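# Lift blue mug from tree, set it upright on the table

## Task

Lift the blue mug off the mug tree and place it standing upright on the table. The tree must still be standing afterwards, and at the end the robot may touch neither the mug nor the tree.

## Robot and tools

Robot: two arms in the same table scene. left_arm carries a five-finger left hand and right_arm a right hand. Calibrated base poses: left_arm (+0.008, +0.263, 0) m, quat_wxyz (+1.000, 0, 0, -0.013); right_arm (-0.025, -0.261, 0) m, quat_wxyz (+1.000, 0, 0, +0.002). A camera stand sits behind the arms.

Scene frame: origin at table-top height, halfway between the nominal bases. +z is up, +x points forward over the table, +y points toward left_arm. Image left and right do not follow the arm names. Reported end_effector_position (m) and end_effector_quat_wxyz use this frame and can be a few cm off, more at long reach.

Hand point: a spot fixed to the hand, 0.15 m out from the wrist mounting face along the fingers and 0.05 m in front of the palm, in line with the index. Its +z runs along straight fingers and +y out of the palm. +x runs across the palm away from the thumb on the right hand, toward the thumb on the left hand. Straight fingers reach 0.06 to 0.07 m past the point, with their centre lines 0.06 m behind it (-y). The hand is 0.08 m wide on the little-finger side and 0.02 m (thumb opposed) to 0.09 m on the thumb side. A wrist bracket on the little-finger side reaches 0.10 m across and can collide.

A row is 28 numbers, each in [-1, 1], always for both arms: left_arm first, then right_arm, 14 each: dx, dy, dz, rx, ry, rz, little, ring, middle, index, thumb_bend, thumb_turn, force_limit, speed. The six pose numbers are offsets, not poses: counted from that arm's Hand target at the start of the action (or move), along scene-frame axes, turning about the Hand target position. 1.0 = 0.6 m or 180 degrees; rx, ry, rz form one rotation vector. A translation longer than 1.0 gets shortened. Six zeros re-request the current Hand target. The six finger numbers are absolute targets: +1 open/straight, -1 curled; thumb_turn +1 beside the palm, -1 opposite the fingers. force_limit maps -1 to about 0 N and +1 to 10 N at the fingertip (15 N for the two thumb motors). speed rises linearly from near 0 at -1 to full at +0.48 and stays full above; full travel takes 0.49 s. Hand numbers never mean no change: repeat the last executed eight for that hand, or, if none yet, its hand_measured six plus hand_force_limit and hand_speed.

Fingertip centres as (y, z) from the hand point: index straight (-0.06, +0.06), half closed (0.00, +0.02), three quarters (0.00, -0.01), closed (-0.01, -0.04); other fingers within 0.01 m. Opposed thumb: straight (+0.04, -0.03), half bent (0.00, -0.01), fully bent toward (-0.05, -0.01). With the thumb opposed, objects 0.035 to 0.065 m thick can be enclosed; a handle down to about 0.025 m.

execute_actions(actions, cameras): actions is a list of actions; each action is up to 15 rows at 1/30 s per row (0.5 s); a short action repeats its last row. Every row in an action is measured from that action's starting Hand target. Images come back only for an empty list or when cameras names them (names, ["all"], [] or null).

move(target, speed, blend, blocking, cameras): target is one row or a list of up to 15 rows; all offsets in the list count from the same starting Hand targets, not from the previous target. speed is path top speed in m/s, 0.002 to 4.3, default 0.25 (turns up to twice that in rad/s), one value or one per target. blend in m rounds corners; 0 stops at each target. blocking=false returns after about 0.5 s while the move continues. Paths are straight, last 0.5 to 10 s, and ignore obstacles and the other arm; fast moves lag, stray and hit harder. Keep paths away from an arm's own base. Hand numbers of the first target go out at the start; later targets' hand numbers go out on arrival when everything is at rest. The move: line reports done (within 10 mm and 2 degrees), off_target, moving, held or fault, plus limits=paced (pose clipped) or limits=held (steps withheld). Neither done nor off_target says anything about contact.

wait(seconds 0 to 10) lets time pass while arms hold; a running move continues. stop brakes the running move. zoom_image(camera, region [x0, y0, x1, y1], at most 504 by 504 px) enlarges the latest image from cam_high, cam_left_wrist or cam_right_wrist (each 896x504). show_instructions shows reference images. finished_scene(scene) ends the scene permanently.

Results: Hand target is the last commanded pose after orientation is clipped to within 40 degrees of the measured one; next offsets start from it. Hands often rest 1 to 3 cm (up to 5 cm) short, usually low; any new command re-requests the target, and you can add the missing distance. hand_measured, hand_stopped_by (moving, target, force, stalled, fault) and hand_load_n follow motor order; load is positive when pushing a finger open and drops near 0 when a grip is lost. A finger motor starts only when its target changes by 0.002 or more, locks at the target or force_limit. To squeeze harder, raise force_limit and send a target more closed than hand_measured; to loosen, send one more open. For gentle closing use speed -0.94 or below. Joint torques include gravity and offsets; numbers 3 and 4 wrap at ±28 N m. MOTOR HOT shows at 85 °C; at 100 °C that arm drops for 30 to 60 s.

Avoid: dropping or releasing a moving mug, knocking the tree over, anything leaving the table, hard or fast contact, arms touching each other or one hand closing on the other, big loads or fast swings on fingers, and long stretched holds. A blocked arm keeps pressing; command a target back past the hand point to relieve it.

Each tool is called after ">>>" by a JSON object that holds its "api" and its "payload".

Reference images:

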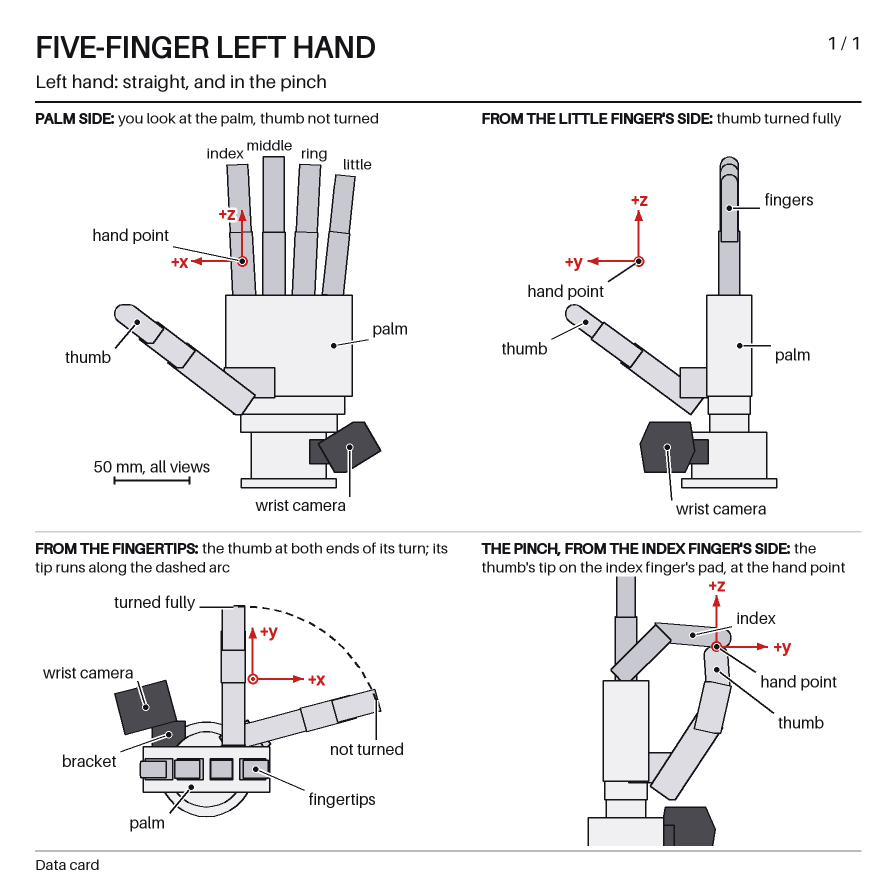

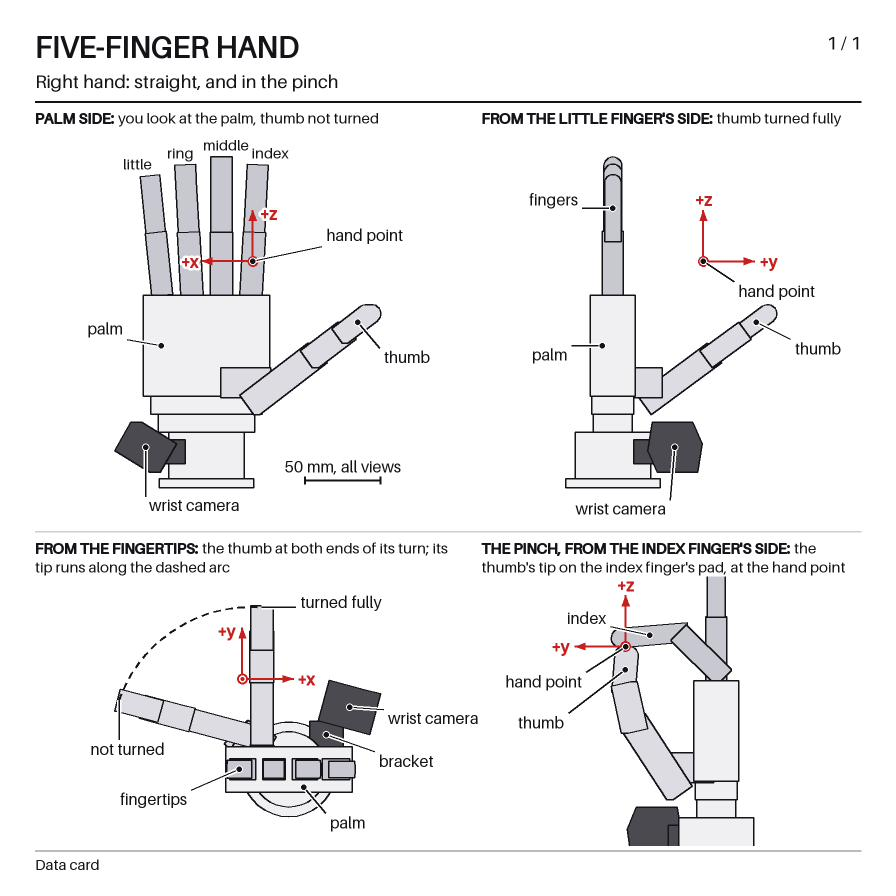

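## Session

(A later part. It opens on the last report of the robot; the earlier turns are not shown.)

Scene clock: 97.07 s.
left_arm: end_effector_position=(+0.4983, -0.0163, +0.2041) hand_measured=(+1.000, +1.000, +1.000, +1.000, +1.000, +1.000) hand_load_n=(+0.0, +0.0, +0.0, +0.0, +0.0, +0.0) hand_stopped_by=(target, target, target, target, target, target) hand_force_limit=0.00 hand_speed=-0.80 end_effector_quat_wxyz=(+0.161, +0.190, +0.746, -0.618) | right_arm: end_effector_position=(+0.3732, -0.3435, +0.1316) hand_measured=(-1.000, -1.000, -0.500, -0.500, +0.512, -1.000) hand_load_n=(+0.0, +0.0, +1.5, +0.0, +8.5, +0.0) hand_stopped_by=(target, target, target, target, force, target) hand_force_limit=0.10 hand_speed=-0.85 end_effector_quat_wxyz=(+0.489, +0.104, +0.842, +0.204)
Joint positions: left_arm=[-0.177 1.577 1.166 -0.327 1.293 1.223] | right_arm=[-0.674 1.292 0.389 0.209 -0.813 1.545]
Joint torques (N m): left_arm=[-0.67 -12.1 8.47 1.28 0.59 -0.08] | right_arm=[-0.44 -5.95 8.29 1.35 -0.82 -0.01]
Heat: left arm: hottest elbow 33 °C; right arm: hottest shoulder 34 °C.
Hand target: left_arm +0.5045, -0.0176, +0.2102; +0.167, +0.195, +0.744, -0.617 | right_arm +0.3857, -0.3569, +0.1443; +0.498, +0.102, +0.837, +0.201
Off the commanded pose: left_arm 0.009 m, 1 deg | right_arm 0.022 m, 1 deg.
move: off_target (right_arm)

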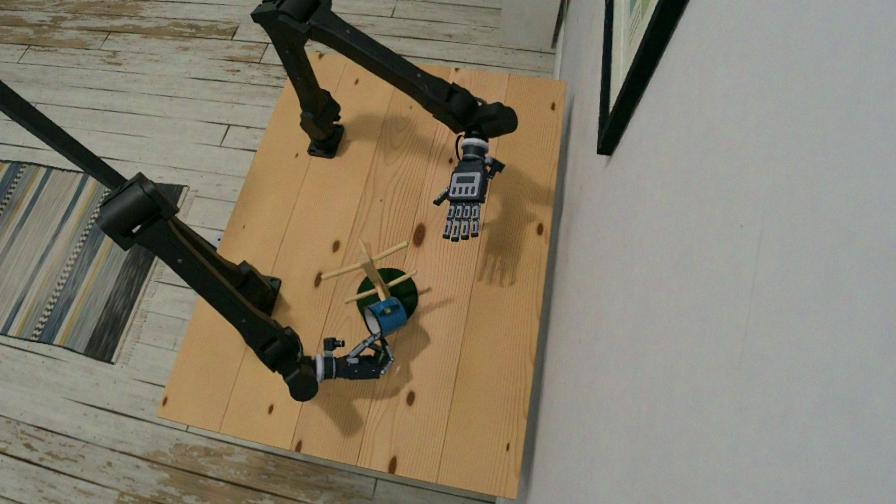

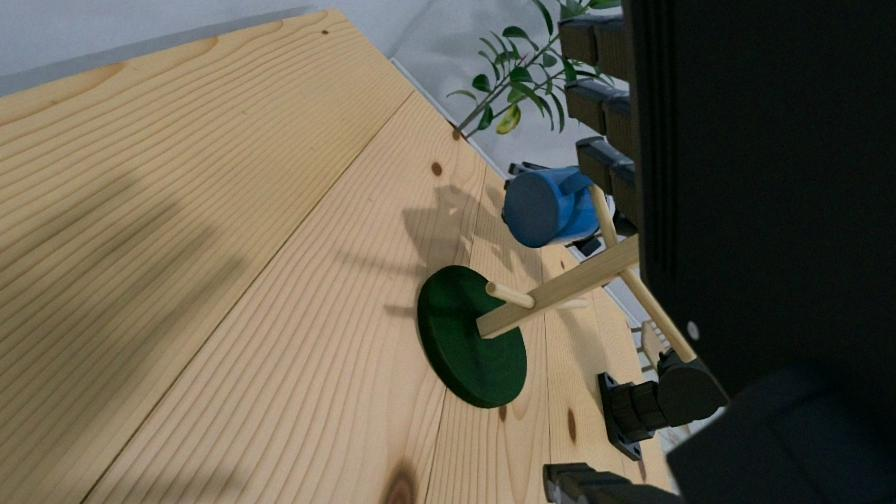

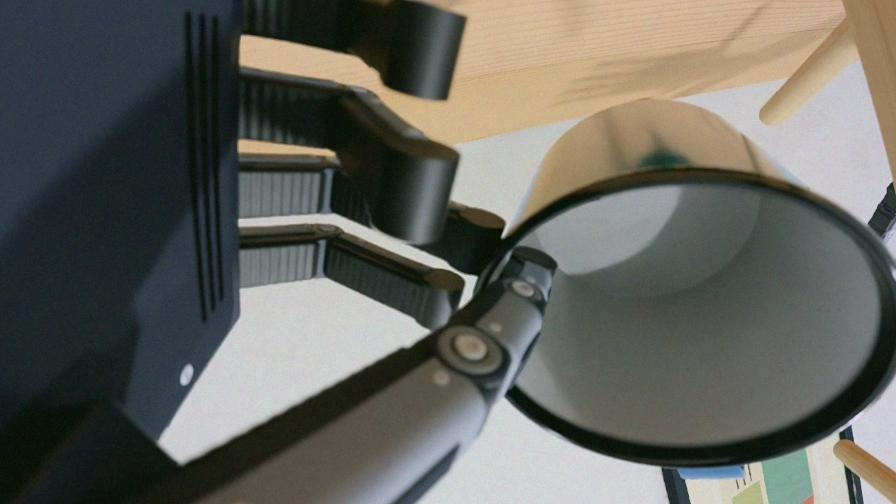

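>>> {"api": "move", "payload": {"target": [0,0,0,0,0,0,1,1,1,1,1,1,0,-0.8,0.02,-0.065,0.012,0,0,0,-1,-1,-0.5,-0.5,-0.6,-1,0.1,-0.85], "speed": 0.06, "cameras": ["cam_right_wrist","cam_left_wrist","cam_high"]}}

>>> {"api": "zoom_image", "payload": {"camera": "cam_high", "region": [300, 230, 450, 380]}}

Scene clock: 100.40 s.
left_arm: end_effector_position=(+0.4983, -0.0163, +0.2041) hand_measured=(+1.000, +1.000, +1.000, +1.000, +1.000, +1.000) hand_load_n=(+0.0, +0.0, +0.0, +0.0, +0.0, +0.0) hand_stopped_by=(target, target, target, target, target, target) hand_force_limit=0.00 hand_speed=-0.80 end_effector_quat_wxyz=(+0.161, +0.190, +0.746, -0.618) | right_arm: end_effector_position=(+0.3859, -0.3812, +0.1389) hand_measured=(-1.000, -1.000, -0.500, -0.500, +0.512, -1.000) hand_load_n=(+0.0, +0.0, +1.5, +0.0, +9.0, +0.0) hand_stopped_by=(target, target, target, target, force, target) hand_force_limit=0.10 hand_speed=-0.85 end_effector_quat_wxyz=(+0.489, +0.104, +0.842, +0.204)
Joint positions: left_arm=[-0.177 1.577 1.166 -0.327 1.293 1.223] | right_arm=[-0.743 1.361 0.492 0.125 -0.866 1.478]
Joint torques (N m): left_arm=[-0.67 -12.1 8.46 1.26 0.6 -0.07] | right_arm=[-0.32 -7.36 8.54 1.28 -0.89 0.02]
Heat: left arm: hottest elbow 33 °C; right arm: hottest shoulder 34 °C.
Hand target: left_arm +0.5045, -0.0176, +0.2102; +0.167, +0.195, +0.744, -0.617 | right_arm +0.3976, -0.3958, +0.1514; +0.498, +0.102, +0.837, +0.201
Off the commanded pose: left_arm 0.009 m, 1 deg | right_arm 0.023 m, 1 deg.
move: off_target (right_arm)

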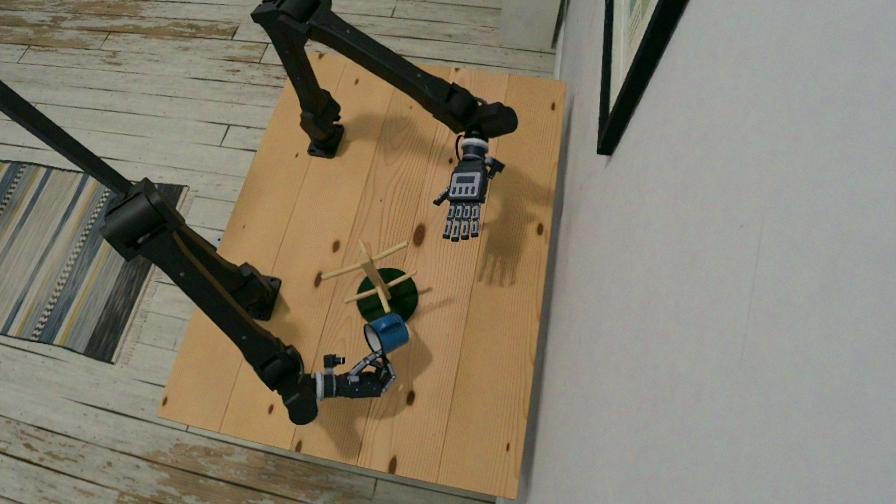

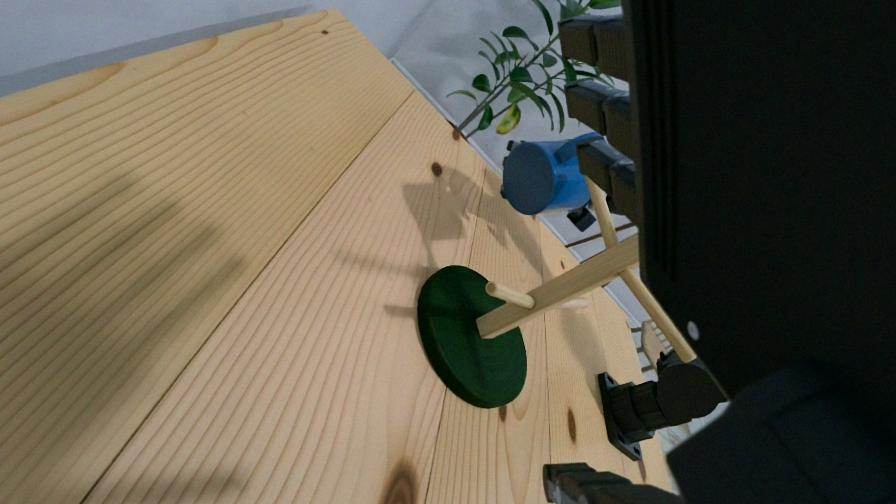

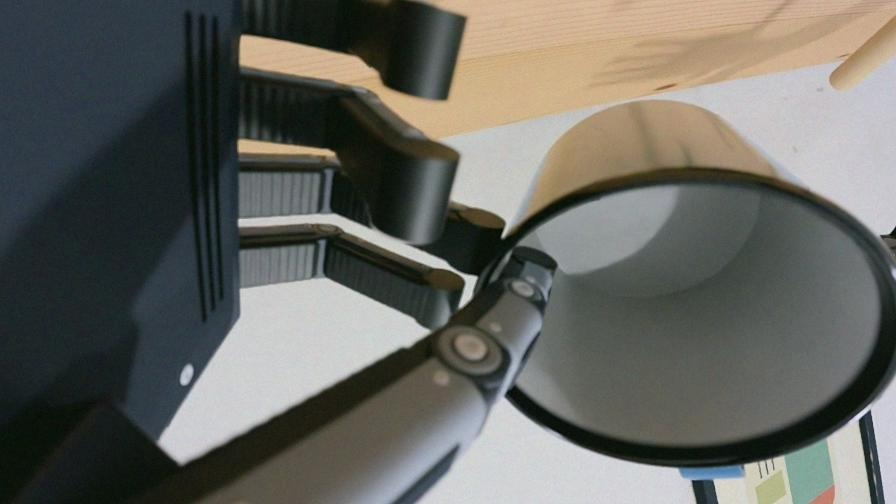

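Scaled by 3.360 from the camera's 896x504 image, which has a finer 1280x720 frame.

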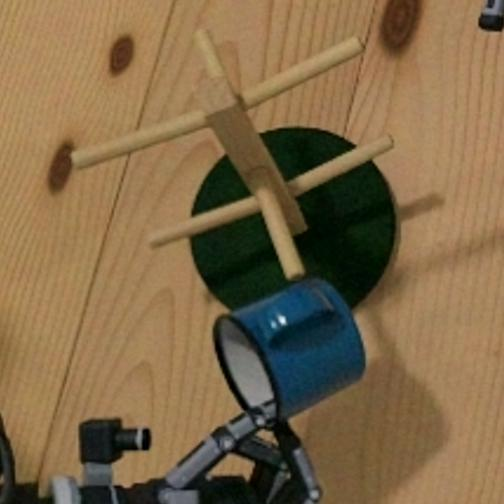

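>>> {"api": "move", "payload": {"target": [[0,0,0,0,0,0,1,1,1,1,1,1,0,-0.8,0.004,-0.057,0.05,0,0,0,-1,-1,-0.5,-0.5,-0.6,-1,0.1,-0.85],[0,0,0,0,0,0,1,1,1,1,1,1,0,-0.8,0.004,-0.057,0.064,-0.269,0.336,0,-1,-1,-0.5,-0.5,-0.6,-1,0.1,-0.85]], "speed": 0.2, "cameras": ["cam_right_wrist","cam_left_wrist","cam_high"]}}

>>> {"api": "zoom_image", "payload": {"camera": "cam_high", "region": [300, 270, 480, 430]}}

Scene clock: 108.40 s.
left_arm: end_effector_position=(+0.4983, -0.0163, +0.2041) hand_measured=(+1.000, +1.000, +1.000, +1.000, +1.000, +1.000) hand_load_n=(+0.0, +0.0, +0.0, +0.0, +0.0, +0.0) hand_stopped_by=(target, target, target, target, target, target) hand_force_limit=0.00 hand_speed=-0.80 end_effector_quat_wxyz=(+0.161, +0.190, +0.746, -0.618) | right_arm: end_effector_position=(+0.3809, -0.4267, +0.1712) hand_measured=(-1.000, -1.000, -0.500, -0.500, +0.512, -1.000) hand_load_n=(+0.0, +0.0, +3.0, +0.0, +7.0, +1.0) hand_stopped_by=(target, target, target, target, force, target) hand_force_limit=0.10 hand_speed=-0.85 end_effector_quat_wxyz=(+0.004, -0.021, +0.977, -0.214)
Joint positions: left_arm=[-0.177 1.577 1.166 -0.327 1.293 1.223] | right_arm=[-0.362 1.366 1.183 -1.211 0.396 1.133]
Joint torques (N m): left_arm=[-0.67 -12.04 8.46 1.28 0.6 -0.07] | right_arm=[1.38 -10.34 11.12 0.28 0.39 0.01]
Heat: left arm: hottest elbow 33 °C; right arm: hottest shoulder 34 °C.
Hand target: left_arm +0.5045, -0.0176, +0.2102; +0.167, +0.195, +0.744, -0.617 | right_arm +0.4002, -0.4300, +0.1899; +0.019, -0.017, +0.975, -0.221
Off the commanded pose: left_arm 0.009 m, 1 deg | right_arm 0.027 m, 2 deg.
move: off_target (right_arm)

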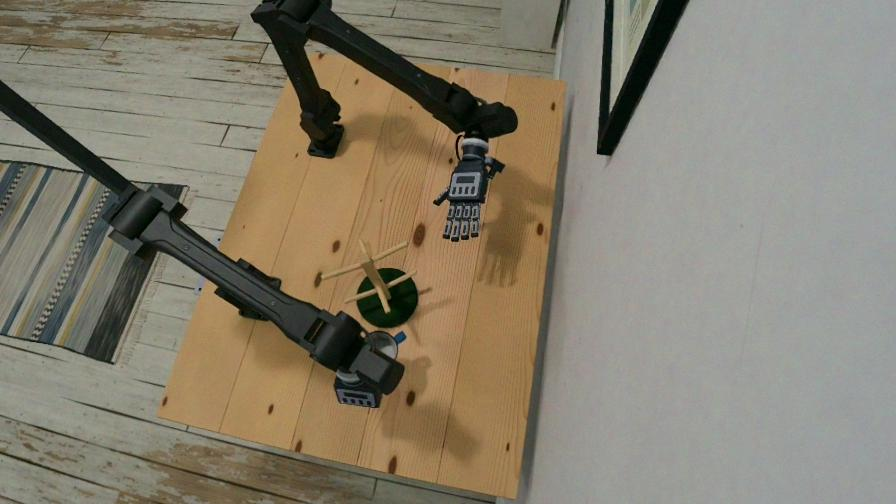

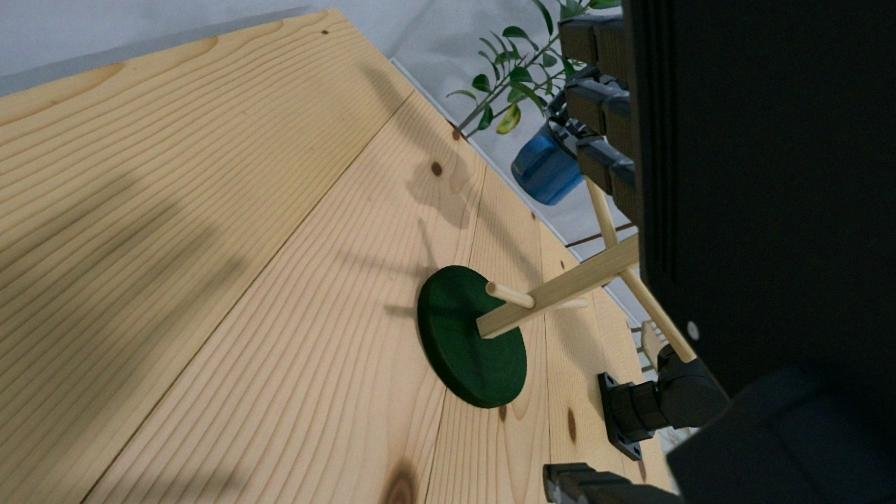

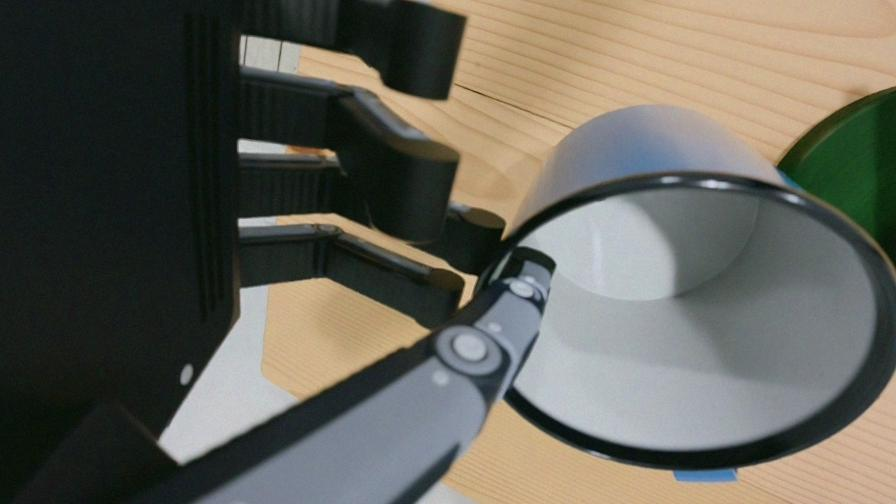

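Scaled by 2.800 from the camera's 896x504 image, which has a finer 1280x720 frame.

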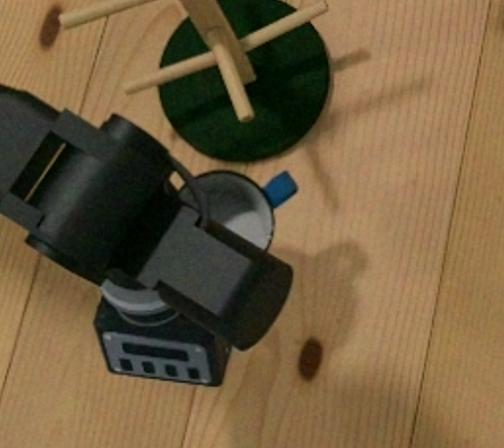

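>>> {"api": "move", "payload": {"target": [0,0,0,0,0,0,1,1,1,1,1,1,0,-0.8,0,-0.02,-0.12,0,0,0,-1,-1,-0.5,-0.5,-0.6,-1,0.1,-0.85], "speed": 0.12, "cameras": ["cam_right_wrist","cam_left_wrist","cam_high"]}}

>>> {"api": "zoom_image", "payload": {"camera": "cam_left_wrist", "region": [460, 100, 640, 240]}}

Scene clock: 110.70 s.
left_arm: end_effector_position=(+0.4983, -0.0163, +0.2041) hand_measured=(+1.000, +1.000, +1.000, +1.000, +1.000, +1.000) hand_load_n=(+0.0, +0.0, +0.0, -0.5, +0.0, +0.0) hand_stopped_by=(target, target, target, target, target, target) hand_force_limit=0.00 hand_speed=-0.80 end_effector_quat_wxyz=(+0.161, +0.190, +0.746, -0.618) | right_arm: end_effector_position=(+0.3999, -0.4371, +0.1236) hand_measured=(-1.000, -1.000, -0.500, -0.500, +0.512, -1.000) hand_load_n=(+0.0, +0.0, +3.5, +0.0, +6.5, +1.0) hand_stopped_by=(target, target, target, target, force, target) hand_force_limit=0.10 hand_speed=-0.85 end_effector_quat_wxyz=(+0.020, -0.018, +0.975, -0.221)
Joint positions: left_arm=[-0.177 1.577 1.166 -0.327 1.293 1.223] | right_arm=[-0.369 1.429 1.112 -1.037 0.396 1.125]
Joint torques (N m): left_arm=[-0.73 -12.04 8.44 1.28 0.6 -0.07] | right_arm=[-0.44 -11.69 6.31 1.58 0.2 -0.17]
Heat: left arm: hottest elbow 33 °C; right arm: hottest shoulder 34 °C.
Hand target: left_arm +0.5045, -0.0176, +0.2102; +0.167, +0.195, +0.744, -0.617 | right_arm +0.4002, -0.4420, +0.1179; +0.019, -0.017, +0.975, -0.221
Off the commanded pose: left_arm 0.009 m, 1 deg | right_arm 0.007 m, 0 deg.
move: done

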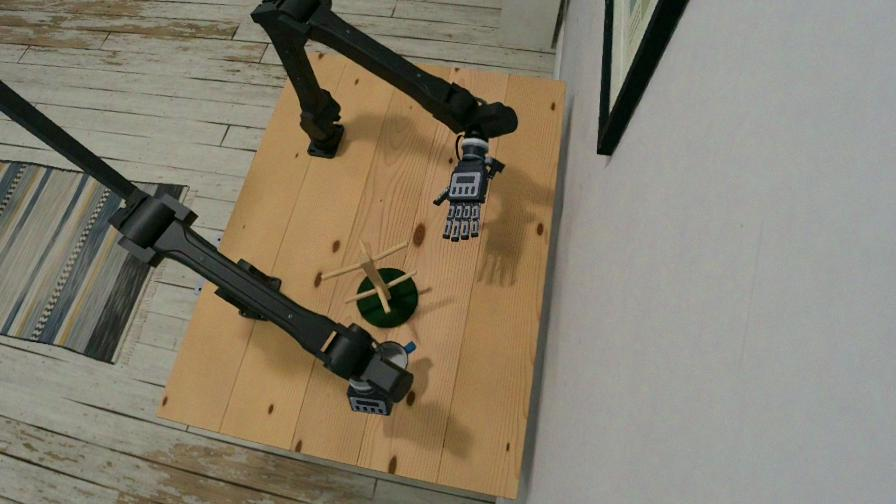

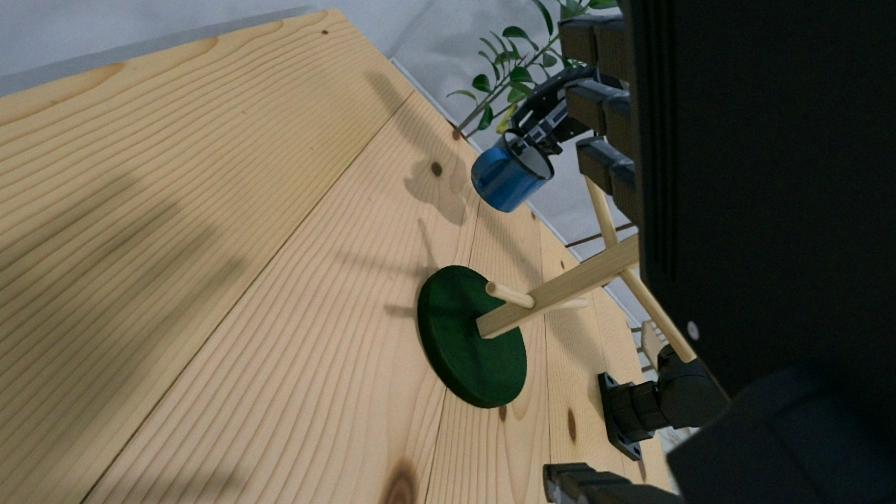

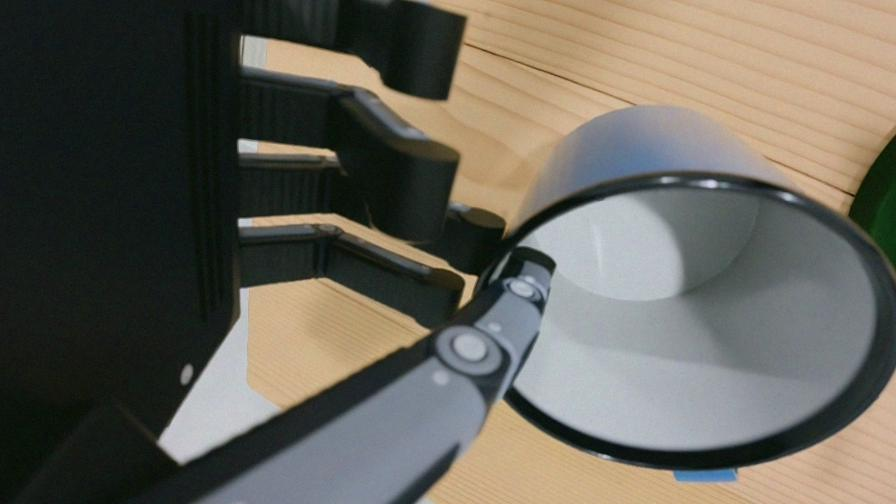

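Scaled by 2.800 from the camera's 896x504 image, which has a finer 1280x720 frame.

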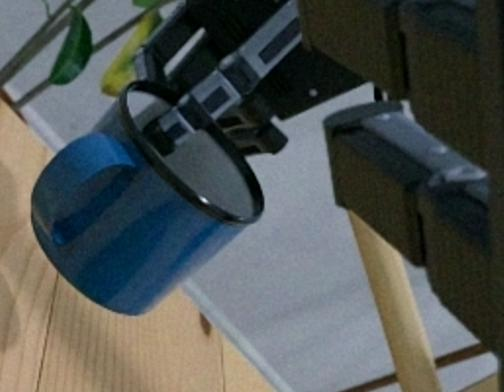

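>>> {"api": "move", "payload": {"target": [0,0,0,0,0,0,1,1,1,1,1,1,0,-0.8,0,0,-0.04,0,-0.055,0,-1,-1,-0.5,-0.5,-0.6,-1,0.1,-0.85], "speed": 0.1, "cameras": ["cam_right_wrist","cam_left_wrist"]}}

>>> {"api": "zoom_image", "payload": {"camera": "cam_left_wrist", "region": [440, 100, 640, 260]}}

Scene clock: 114.00 s.
left_arm: end_effector_position=(+0.4983, -0.0163, +0.2041) hand_measured=(+1.000, +1.000, +1.000, +1.000, +1.000, +1.000) hand_load_n=(+0.0, +0.0, +0.0, +0.0, +0.0, +0.0) hand_stopped_by=(target, target, target, target, target, target) hand_force_limit=0.00 hand_speed=-0.80 end_effector_quat_wxyz=(+0.161, +0.190, +0.746, -0.618) | right_arm: end_effector_position=(+0.3993, -0.4374, +0.0847) hand_measured=(-1.000, -1.000, -0.500, -0.500, +0.512, -1.000) hand_load_n=(+0.0, +0.0, +3.5, +0.0, +7.5, +0.5) hand_stopped_by=(target, target, target, target, force, target) hand_force_limit=0.10 hand_speed=-0.85 end_effector_quat_wxyz=(+0.088, -0.003, +0.972, -0.216)
Joint positions: left_arm=[-0.177 1.577 1.166 -0.327 1.293 1.223] | right_arm=[-0.4 1.392 0.937 -0.771 0.327 1.111]
Joint torques (N m): left_arm=[-0.67 -12.04 8.46 1.28 0.6 -0.07] | right_arm=[-0.5 -13.92 5.96 1.99 0.01 -0.12]
Heat: left arm: hottest elbow 33 °C; right arm: hottest shoulder 34 °C.
Hand target: left_arm +0.5045, -0.0176, +0.2102; +0.167, +0.195, +0.744, -0.617 | right_arm +0.4000, -0.4420, +0.0937; +0.103, +0.002, +0.970, -0.221
Off the commanded pose: left_arm 0.009 m, 1 deg | right_arm 0.010 m, 2 deg.
move: done
Images, in order (width x height): cam_left_wrist 896x504, cam_right_wrist 896x504.

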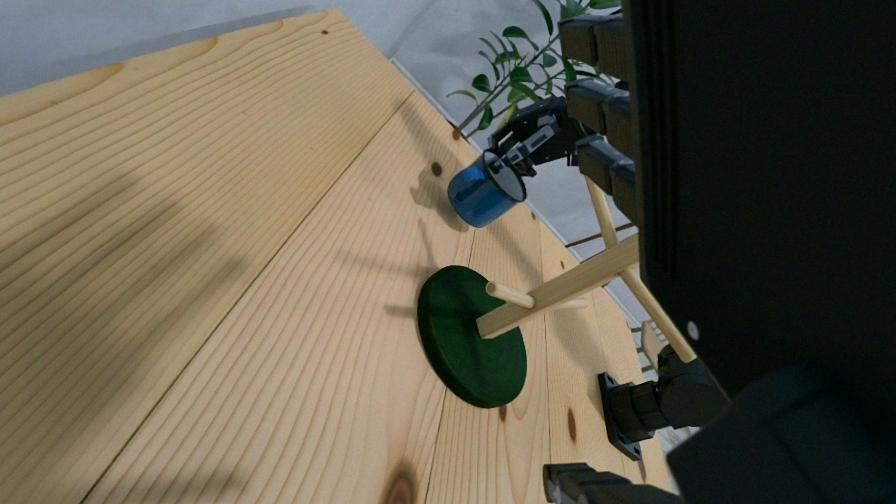

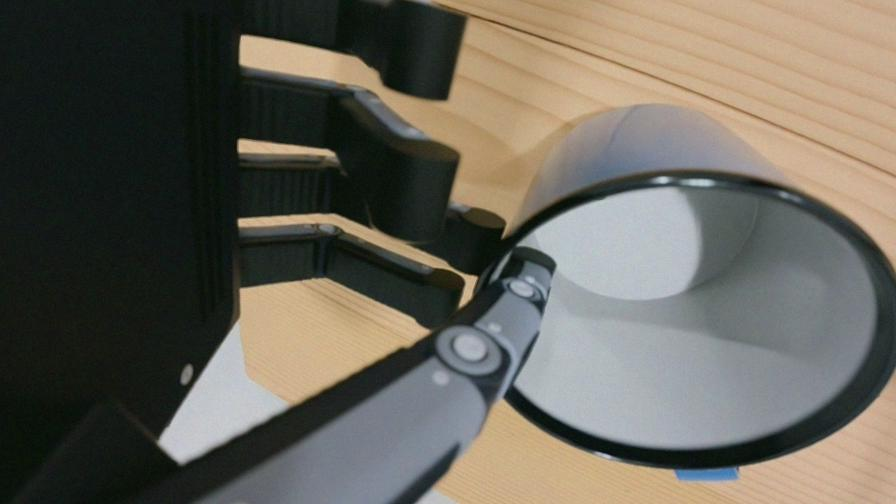

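Scaled by 2.520 from the camera's 896x504 image, which has a finer 1280x720 frame.

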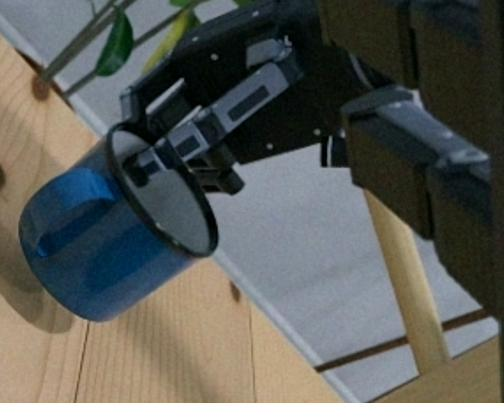

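>>> {"api": "move", "payload": {"target": [0,0,0,0,0,0,1,1,1,1,1,1,0,-0.8,0,0,-0.017,0,0,0,-1,-1,-0.5,-0.5,-0.6,-1,0.1,-0.85], "speed": 0.05, "cameras": ["cam_left_wrist"]}}

>>> {"api": "zoom_image", "payload": {"camera": "cam_left_wrist", "region": [420, 120, 580, 250]}}

Scene clock: 115.30 s.
left_arm: end_effector_position=(+0.4983, -0.0163, +0.2041) hand_measured=(+1.000, +1.000, +1.000, +1.000, +1.000, +1.000) hand_load_n=(+0.0, +0.0, +0.0, +0.0, +0.0, +0.0) hand_stopped_by=(target, target, target, target, target, target) hand_force_limit=0.00 hand_speed=-0.80 end_effector_quat_wxyz=(+0.161, +0.190, +0.746, -0.618) | right_arm: end_effector_position=(+0.3998, -0.4375, +0.0803) hand_measured=(-1.000, -1.000, -0.500, -0.500, +0.512, -1.000) hand_load_n=(+0.5, +0.0, +3.0, +0.0, +7.5, +1.0) hand_stopped_by=(target, target, target, target, force, target) hand_force_limit=0.10 hand_speed=-0.85 end_effector_quat_wxyz=(+0.093, -0.002, +0.971, -0.219)
Joint positions: left_arm=[-0.177 1.577 1.166 -0.327 1.293 1.223] | right_arm=[-0.4 1.392 0.92 -0.741 0.327 1.11]
Joint torques (N m): left_arm=[-0.67 -12.1 8.46 1.28 0.6 -0.07] | right_arm=[-0.44 -12.63 5.89 2.03 0.01 -0.13]
Heat: left arm: hottest elbow 33 °C; right arm: hottest shoulder 34 °C.
Hand target: left_arm +0.5045, -0.0176, +0.2102; +0.167, +0.195, +0.744, -0.617 | right_arm +0.4001, -0.4420, +0.0836; +0.103, +0.002, +0.970, -0.221
Off the commanded pose: left_arm 0.009 m, 1 deg | right_arm 0.006 m, 1 deg.
move: done
Images, in order (width x height): cam_left_wrist 896x504.

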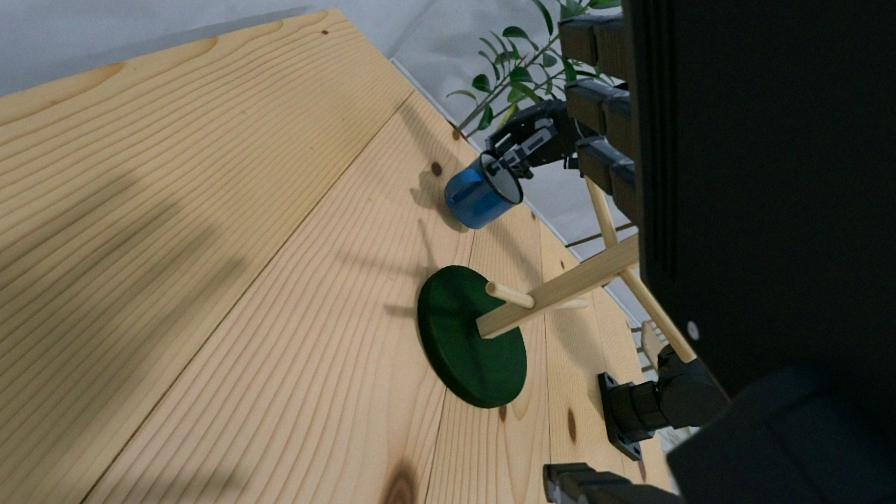

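Scaled by 3.150 from the camera's 896x504 image, which has a finer 1280x720 frame.

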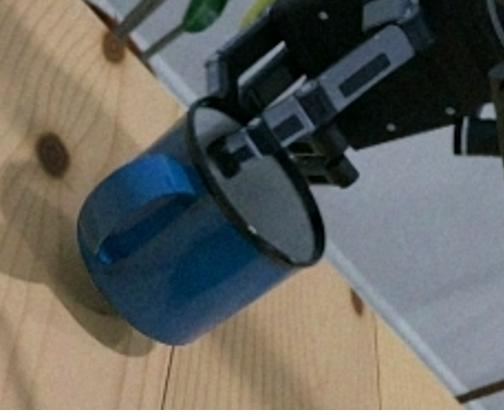

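>>> {"api": "move", "payload": {"target": [0,0,0,0,0,0,1,1,1,1,1,1,0,-0.8,0,0,-0.014,0,0,0,-1,-1,-0.5,-0.5,-0.6,-1,0.1,-0.85], "speed": 0.05, "cameras": ["cam_left_wrist"]}}

>>> {"api": "zoom_image", "payload": {"camera": "cam_left_wrist", "region": [420, 120, 580, 250]}}

Scene clock: 118.03 s.
left_arm: end_effector_position=(+0.4983, -0.0163, +0.2041) hand_measured=(+1.000, +1.000, +1.000, +1.000, +1.000, +1.000) hand_load_n=(+0.0, +0.0, +0.0, +0.0, +0.0, +0.0) hand_stopped_by=(target, target, target, target, target, target) hand_force_limit=0.00 hand_speed=-0.80 end_effector_quat_wxyz=(+0.161, +0.190, +0.746, -0.618) | right_arm: end_effector_position=(+0.4003, -0.4377, +0.0767) hand_measured=(-1.000, -1.000, -0.500, -0.500, +0.512, -1.000) hand_load_n=(+0.0, +0.0, +3.5, +0.5, +7.0, +0.5) hand_stopped_by=(target, target, target, target, force, target) hand_force_limit=0.10 hand_speed=-0.85 end_effector_quat_wxyz=(+0.098, -0.001, +0.970, -0.221)
Joint positions: left_arm=[-0.177 1.577 1.166 -0.327 1.293 1.223] | right_arm=[-0.4 1.392 0.907 -0.716 0.327 1.11]
Joint torques (N m): left_arm=[-0.67 -12.1 8.47 1.28 0.6 -0.07] | right_arm=[-0.44 -11.58 5.87 2.04 0.02 -0.13]
Heat: left arm: hottest elbow 33 °C; right arm: hottest shoulder 34 °C.
Hand target: left_arm +0.5045, -0.0176, +0.2102; +0.167, +0.195, +0.744, -0.617 | right_arm +0.4001, -0.4420, +0.0751; +0.103, +0.002, +0.970, -0.221
Off the commanded pose: left_arm 0.009 m, 1 deg | right_arm 0.005 m, 1 deg.
move: done
Images, in order (width x height): cam_left_wrist 896x504.

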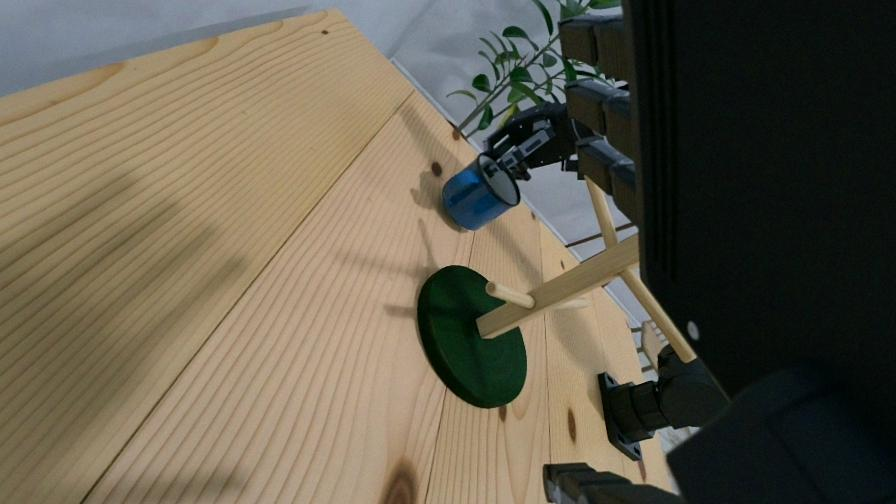

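Scaled by 3.150 from the camera's 896x504 image, which has a finer 1280x720 frame.

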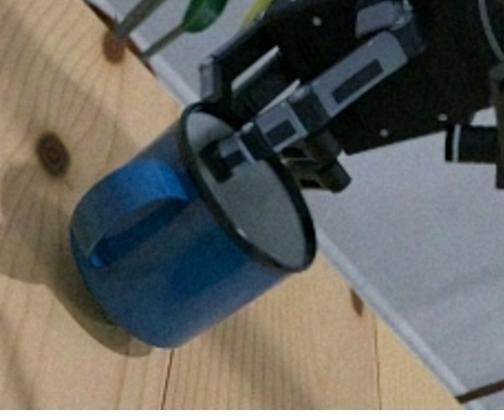

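>>> {"api": "move", "payload": {"target": [0,0,0,0,0,0,1,1,1,1,1,1,0,-0.8,0,0,-0.014,0,0,0,-1,-1,-0.5,-0.5,-0.6,-1,0.1,-0.85], "speed": 0.05, "cameras": ["cam_left_wrist"]}}

>>> {"api": "zoom_image", "payload": {"camera": "cam_left_wrist", "region": [420, 120, 580, 250]}}

Scene clock: 119.23 s.
left_arm: end_effector_position=(+0.4983, -0.0163, +0.2041) hand_measured=(+1.000, +1.000, +1.000, +1.000, +1.000, +1.000) hand_load_n=(+0.0, +0.0, +0.0, +0.0, +0.0, -0.5) hand_stopped_by=(target, target, target, target, target, target) hand_force_limit=0.00 hand_speed=-0.80 end_effector_quat_wxyz=(+0.161, +0.190, +0.746, -0.618) | right_arm: end_effector_position=(+0.4008, -0.4378, +0.0734) hand_measured=(-1.000, -1.000, -0.500, -0.500, +0.512, -1.000) hand_load_n=(+0.0, +0.0, +3.5, +0.0, +7.0, +0.5) hand_stopped_by=(target, target, target, target, force, target) hand_force_limit=0.10 hand_speed=-0.85 end_effector_quat_wxyz=(+0.104, +0.000, +0.969, -0.223)
Joint positions: left_arm=[-0.177 1.577 1.166 -0.327 1.293 1.223] | right_arm=[-0.4 1.392 0.893 -0.691 0.326 1.11]
Joint torques (N m): left_arm=[-0.73 -12.1 8.46 1.26 0.59 -0.08] | right_arm=[-0.44 -10.34 5.86 2.11 0 -0.13]
Heat: left arm: hottest elbow 33 °C; right arm: hottest shoulder 34 °C.
Hand target: left_arm +0.5045, -0.0176, +0.2102; +0.167, +0.195, +0.744, -0.617 | right_arm +0.4001, -0.4420, +0.0667; +0.103, +0.002, +0.970, -0.221
Off the commanded pose: left_arm 0.009 m, 1 deg | right_arm 0.008 m, 0 deg.
move: done
Images, in order (width x height): cam_left_wrist 896x504.

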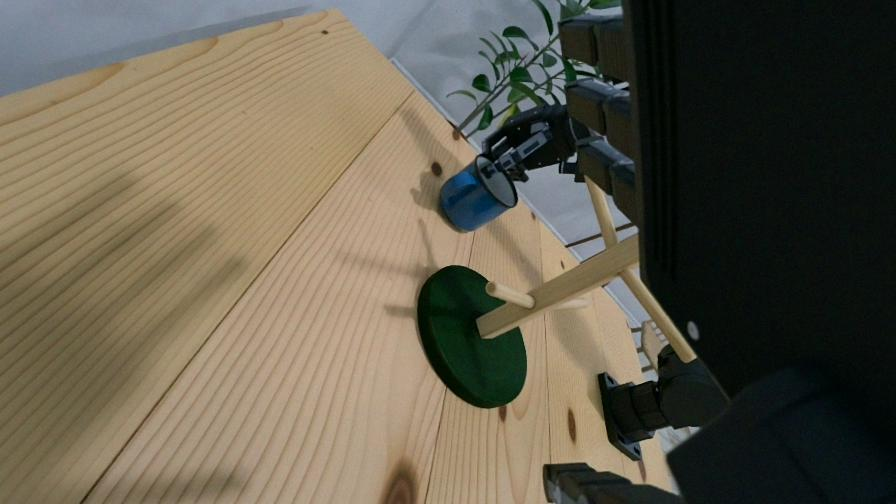

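Scaled by 3.150 from the camera's 896x504 image, which has a finer 1280x720 frame.

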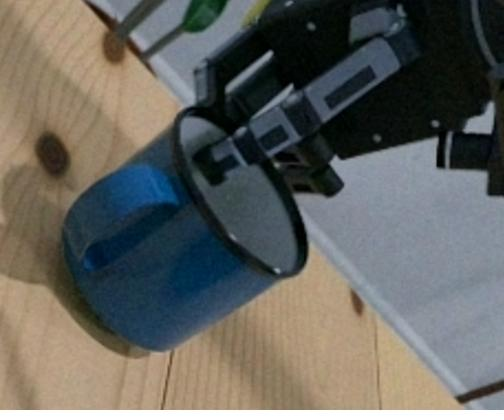

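>>> {"api": "move", "payload": {"target": [0,0,0,0,0,0,1,1,1,1,1,1,0,-0.8,0,0,-0.02,0,0,0,-1,-1,-0.5,-0.5,-0.6,-1,0.1,-0.85], "speed": 0.05, "cameras": ["cam_left_wrist"]}}

>>> {"api": "zoom_image", "payload": {"camera": "cam_left_wrist", "region": [420, 120, 580, 250]}}

Scene clock: 120.47 s.
left_arm: end_effector_position=(+0.4983, -0.0163, +0.2041) hand_measured=(+1.000, +1.000, +1.000, +1.000, +1.000, +1.000) hand_load_n=(+0.0, -0.5, +0.0, +0.0, +0.0, +0.0) hand_stopped_by=(target, target, target, target, target, target) hand_force_limit=0.00 hand_speed=-0.80 end_effector_quat_wxyz=(+0.161, +0.190, +0.746, -0.618) | right_arm: end_effector_position=(+0.4011, -0.4380, +0.0632) hand_measured=(-1.000, -1.000, -0.500, -0.500, +0.512, -1.000) hand_load_n=(+0.0, +0.0, +3.0, +0.0, +6.5, +0.5) hand_stopped_by=(target, target, target, target, force, target) hand_force_limit=0.10 hand_speed=-0.85 end_effector_quat_wxyz=(+0.105, +0.000, +0.969, -0.223)
Joint positions: left_arm=[-0.177 1.577 1.166 -0.327 1.293 1.223] | right_arm=[-0.401 1.405 0.875 -0.656 0.326 1.11]
Joint torques (N m): left_arm=[-0.67 -12.1 8.46 1.26 0.6 -0.07] | right_arm=[-0.38 -10.11 5.75 2.13 0.04 -0.13]
Heat: left arm: hottest elbow 33 °C; right arm: hottest shoulder 34 °C.
Hand target: left_arm +0.5045, -0.0176, +0.2102; +0.167, +0.195, +0.744, -0.617 | right_arm +0.4001, -0.4421, +0.0549; +0.103, +0.002, +0.970, -0.221
Off the commanded pose: left_arm 0.009 m, 1 deg | right_arm 0.009 m, 0 deg.
move: done
Images, in order (width x height): cam_left_wrist 896x504.

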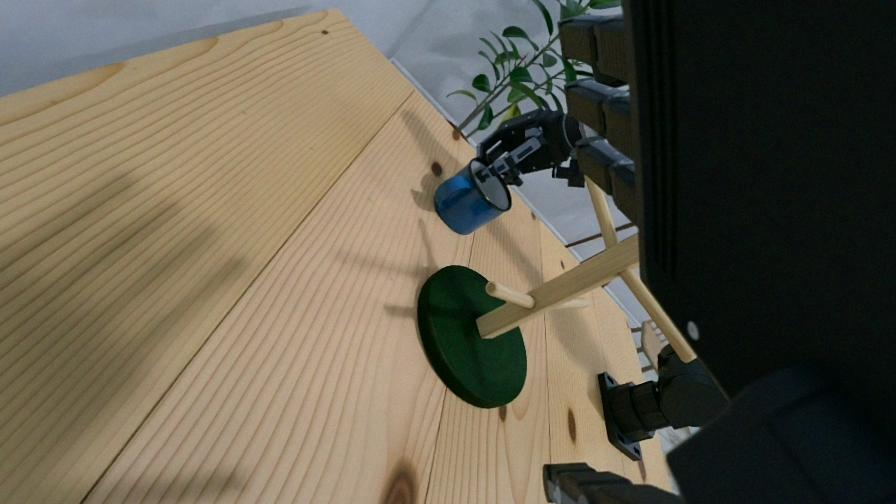

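Scaled by 3.150 from the camera's 896x504 image, which has a finer 1280x720 frame.

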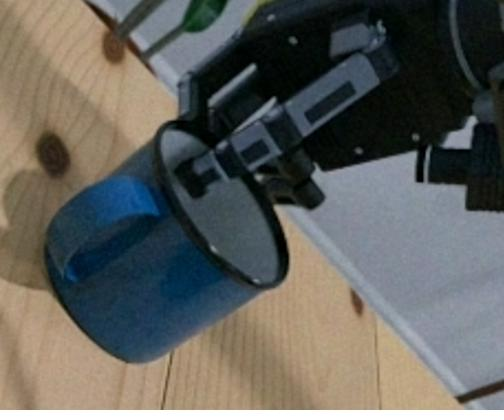

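>>> {"api": "move", "payload": {"target": [0,0,0,0,0,0,1,1,1,1,1,1,0,-0.8,0,0,-0.01,0,0,0,-1,-1,-0.5,-0.5,-0.6,-1,0.1,-0.85], "speed": 0.04, "cameras": ["cam_left_wrist"]}}

>>> {"api": "zoom_image", "payload": {"camera": "cam_left_wrist", "region": [420, 120, 580, 250]}}

Scene clock: 121.73 s.
left_arm: end_effector_position=(+0.4983, -0.0163, +0.2041) hand_measured=(+1.000, +1.000, +1.000, +1.000, +1.000, +1.000) hand_load_n=(-0.5, +0.0, +0.0, +0.0, +0.0, +0.0) hand_stopped_by=(target, target, target, target, target, target) hand_force_limit=0.00 hand_speed=-0.80 end_effector_quat_wxyz=(+0.161, +0.190, +0.746, -0.618) | right_arm: end_effector_position=(+0.4024, -0.4388, +0.0603) hand_measured=(-1.000, -1.000, -0.500, -0.500, +0.510, -1.000) hand_load_n=(+0.0, +0.0, +3.0, +0.0, +4.5, +0.5) hand_stopped_by=(target, target, target, target, force, target) hand_force_limit=0.10 hand_speed=-0.85 end_effector_quat_wxyz=(+0.108, +0.001, +0.968, -0.224)
Joint positions: left_arm=[-0.177 1.577 1.166 -0.327 1.293 1.223] | right_arm=[-0.402 1.41 0.869 -0.638 0.325 1.109]
Joint torques (N m): left_arm=[-0.67 -12.04 8.46 1.28 0.6 -0.07] | right_arm=[-0.38 -9.7 5.52 2.15 0.06 -0.12]
Heat: left arm: hottest elbow 33 °C; right arm: hottest shoulder 34 °C.
Hand target: left_arm +0.5045, -0.0176, +0.2102; +0.167, +0.195, +0.744, -0.617 | right_arm +0.4000, -0.4421, +0.0489; +0.103, +0.002, +0.970, -0.221
Off the commanded pose: left_arm 0.009 m, 1 deg | right_arm 0.012 m, 1 deg.
move: off_target (right_arm)
Images, in order (width x height): cam_left_wrist 896x504.

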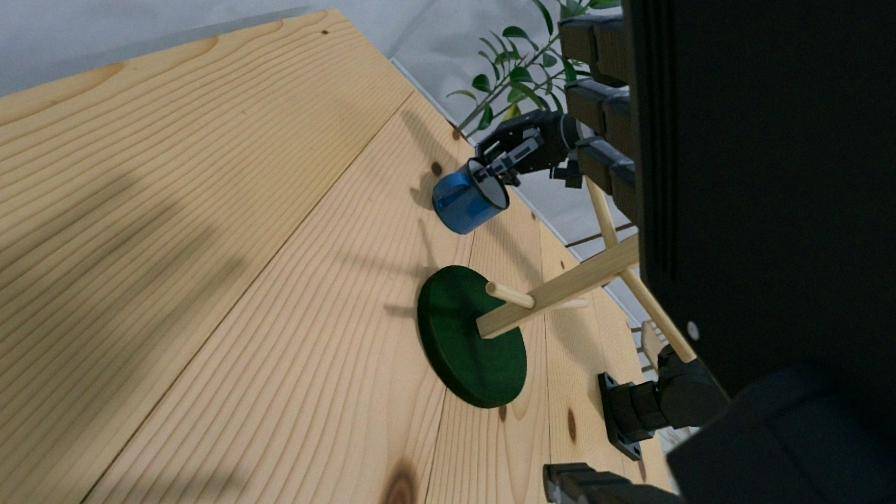

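Scaled by 3.150 from the camera's 896x504 image, which has a finer 1280x720 frame.

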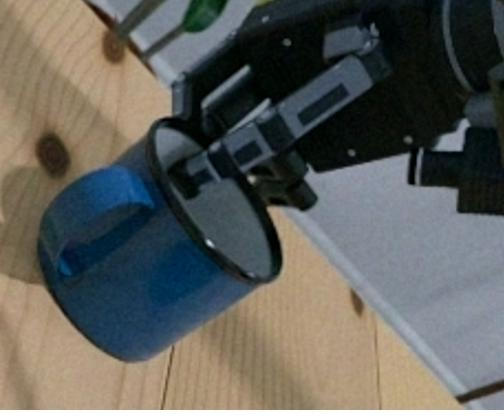

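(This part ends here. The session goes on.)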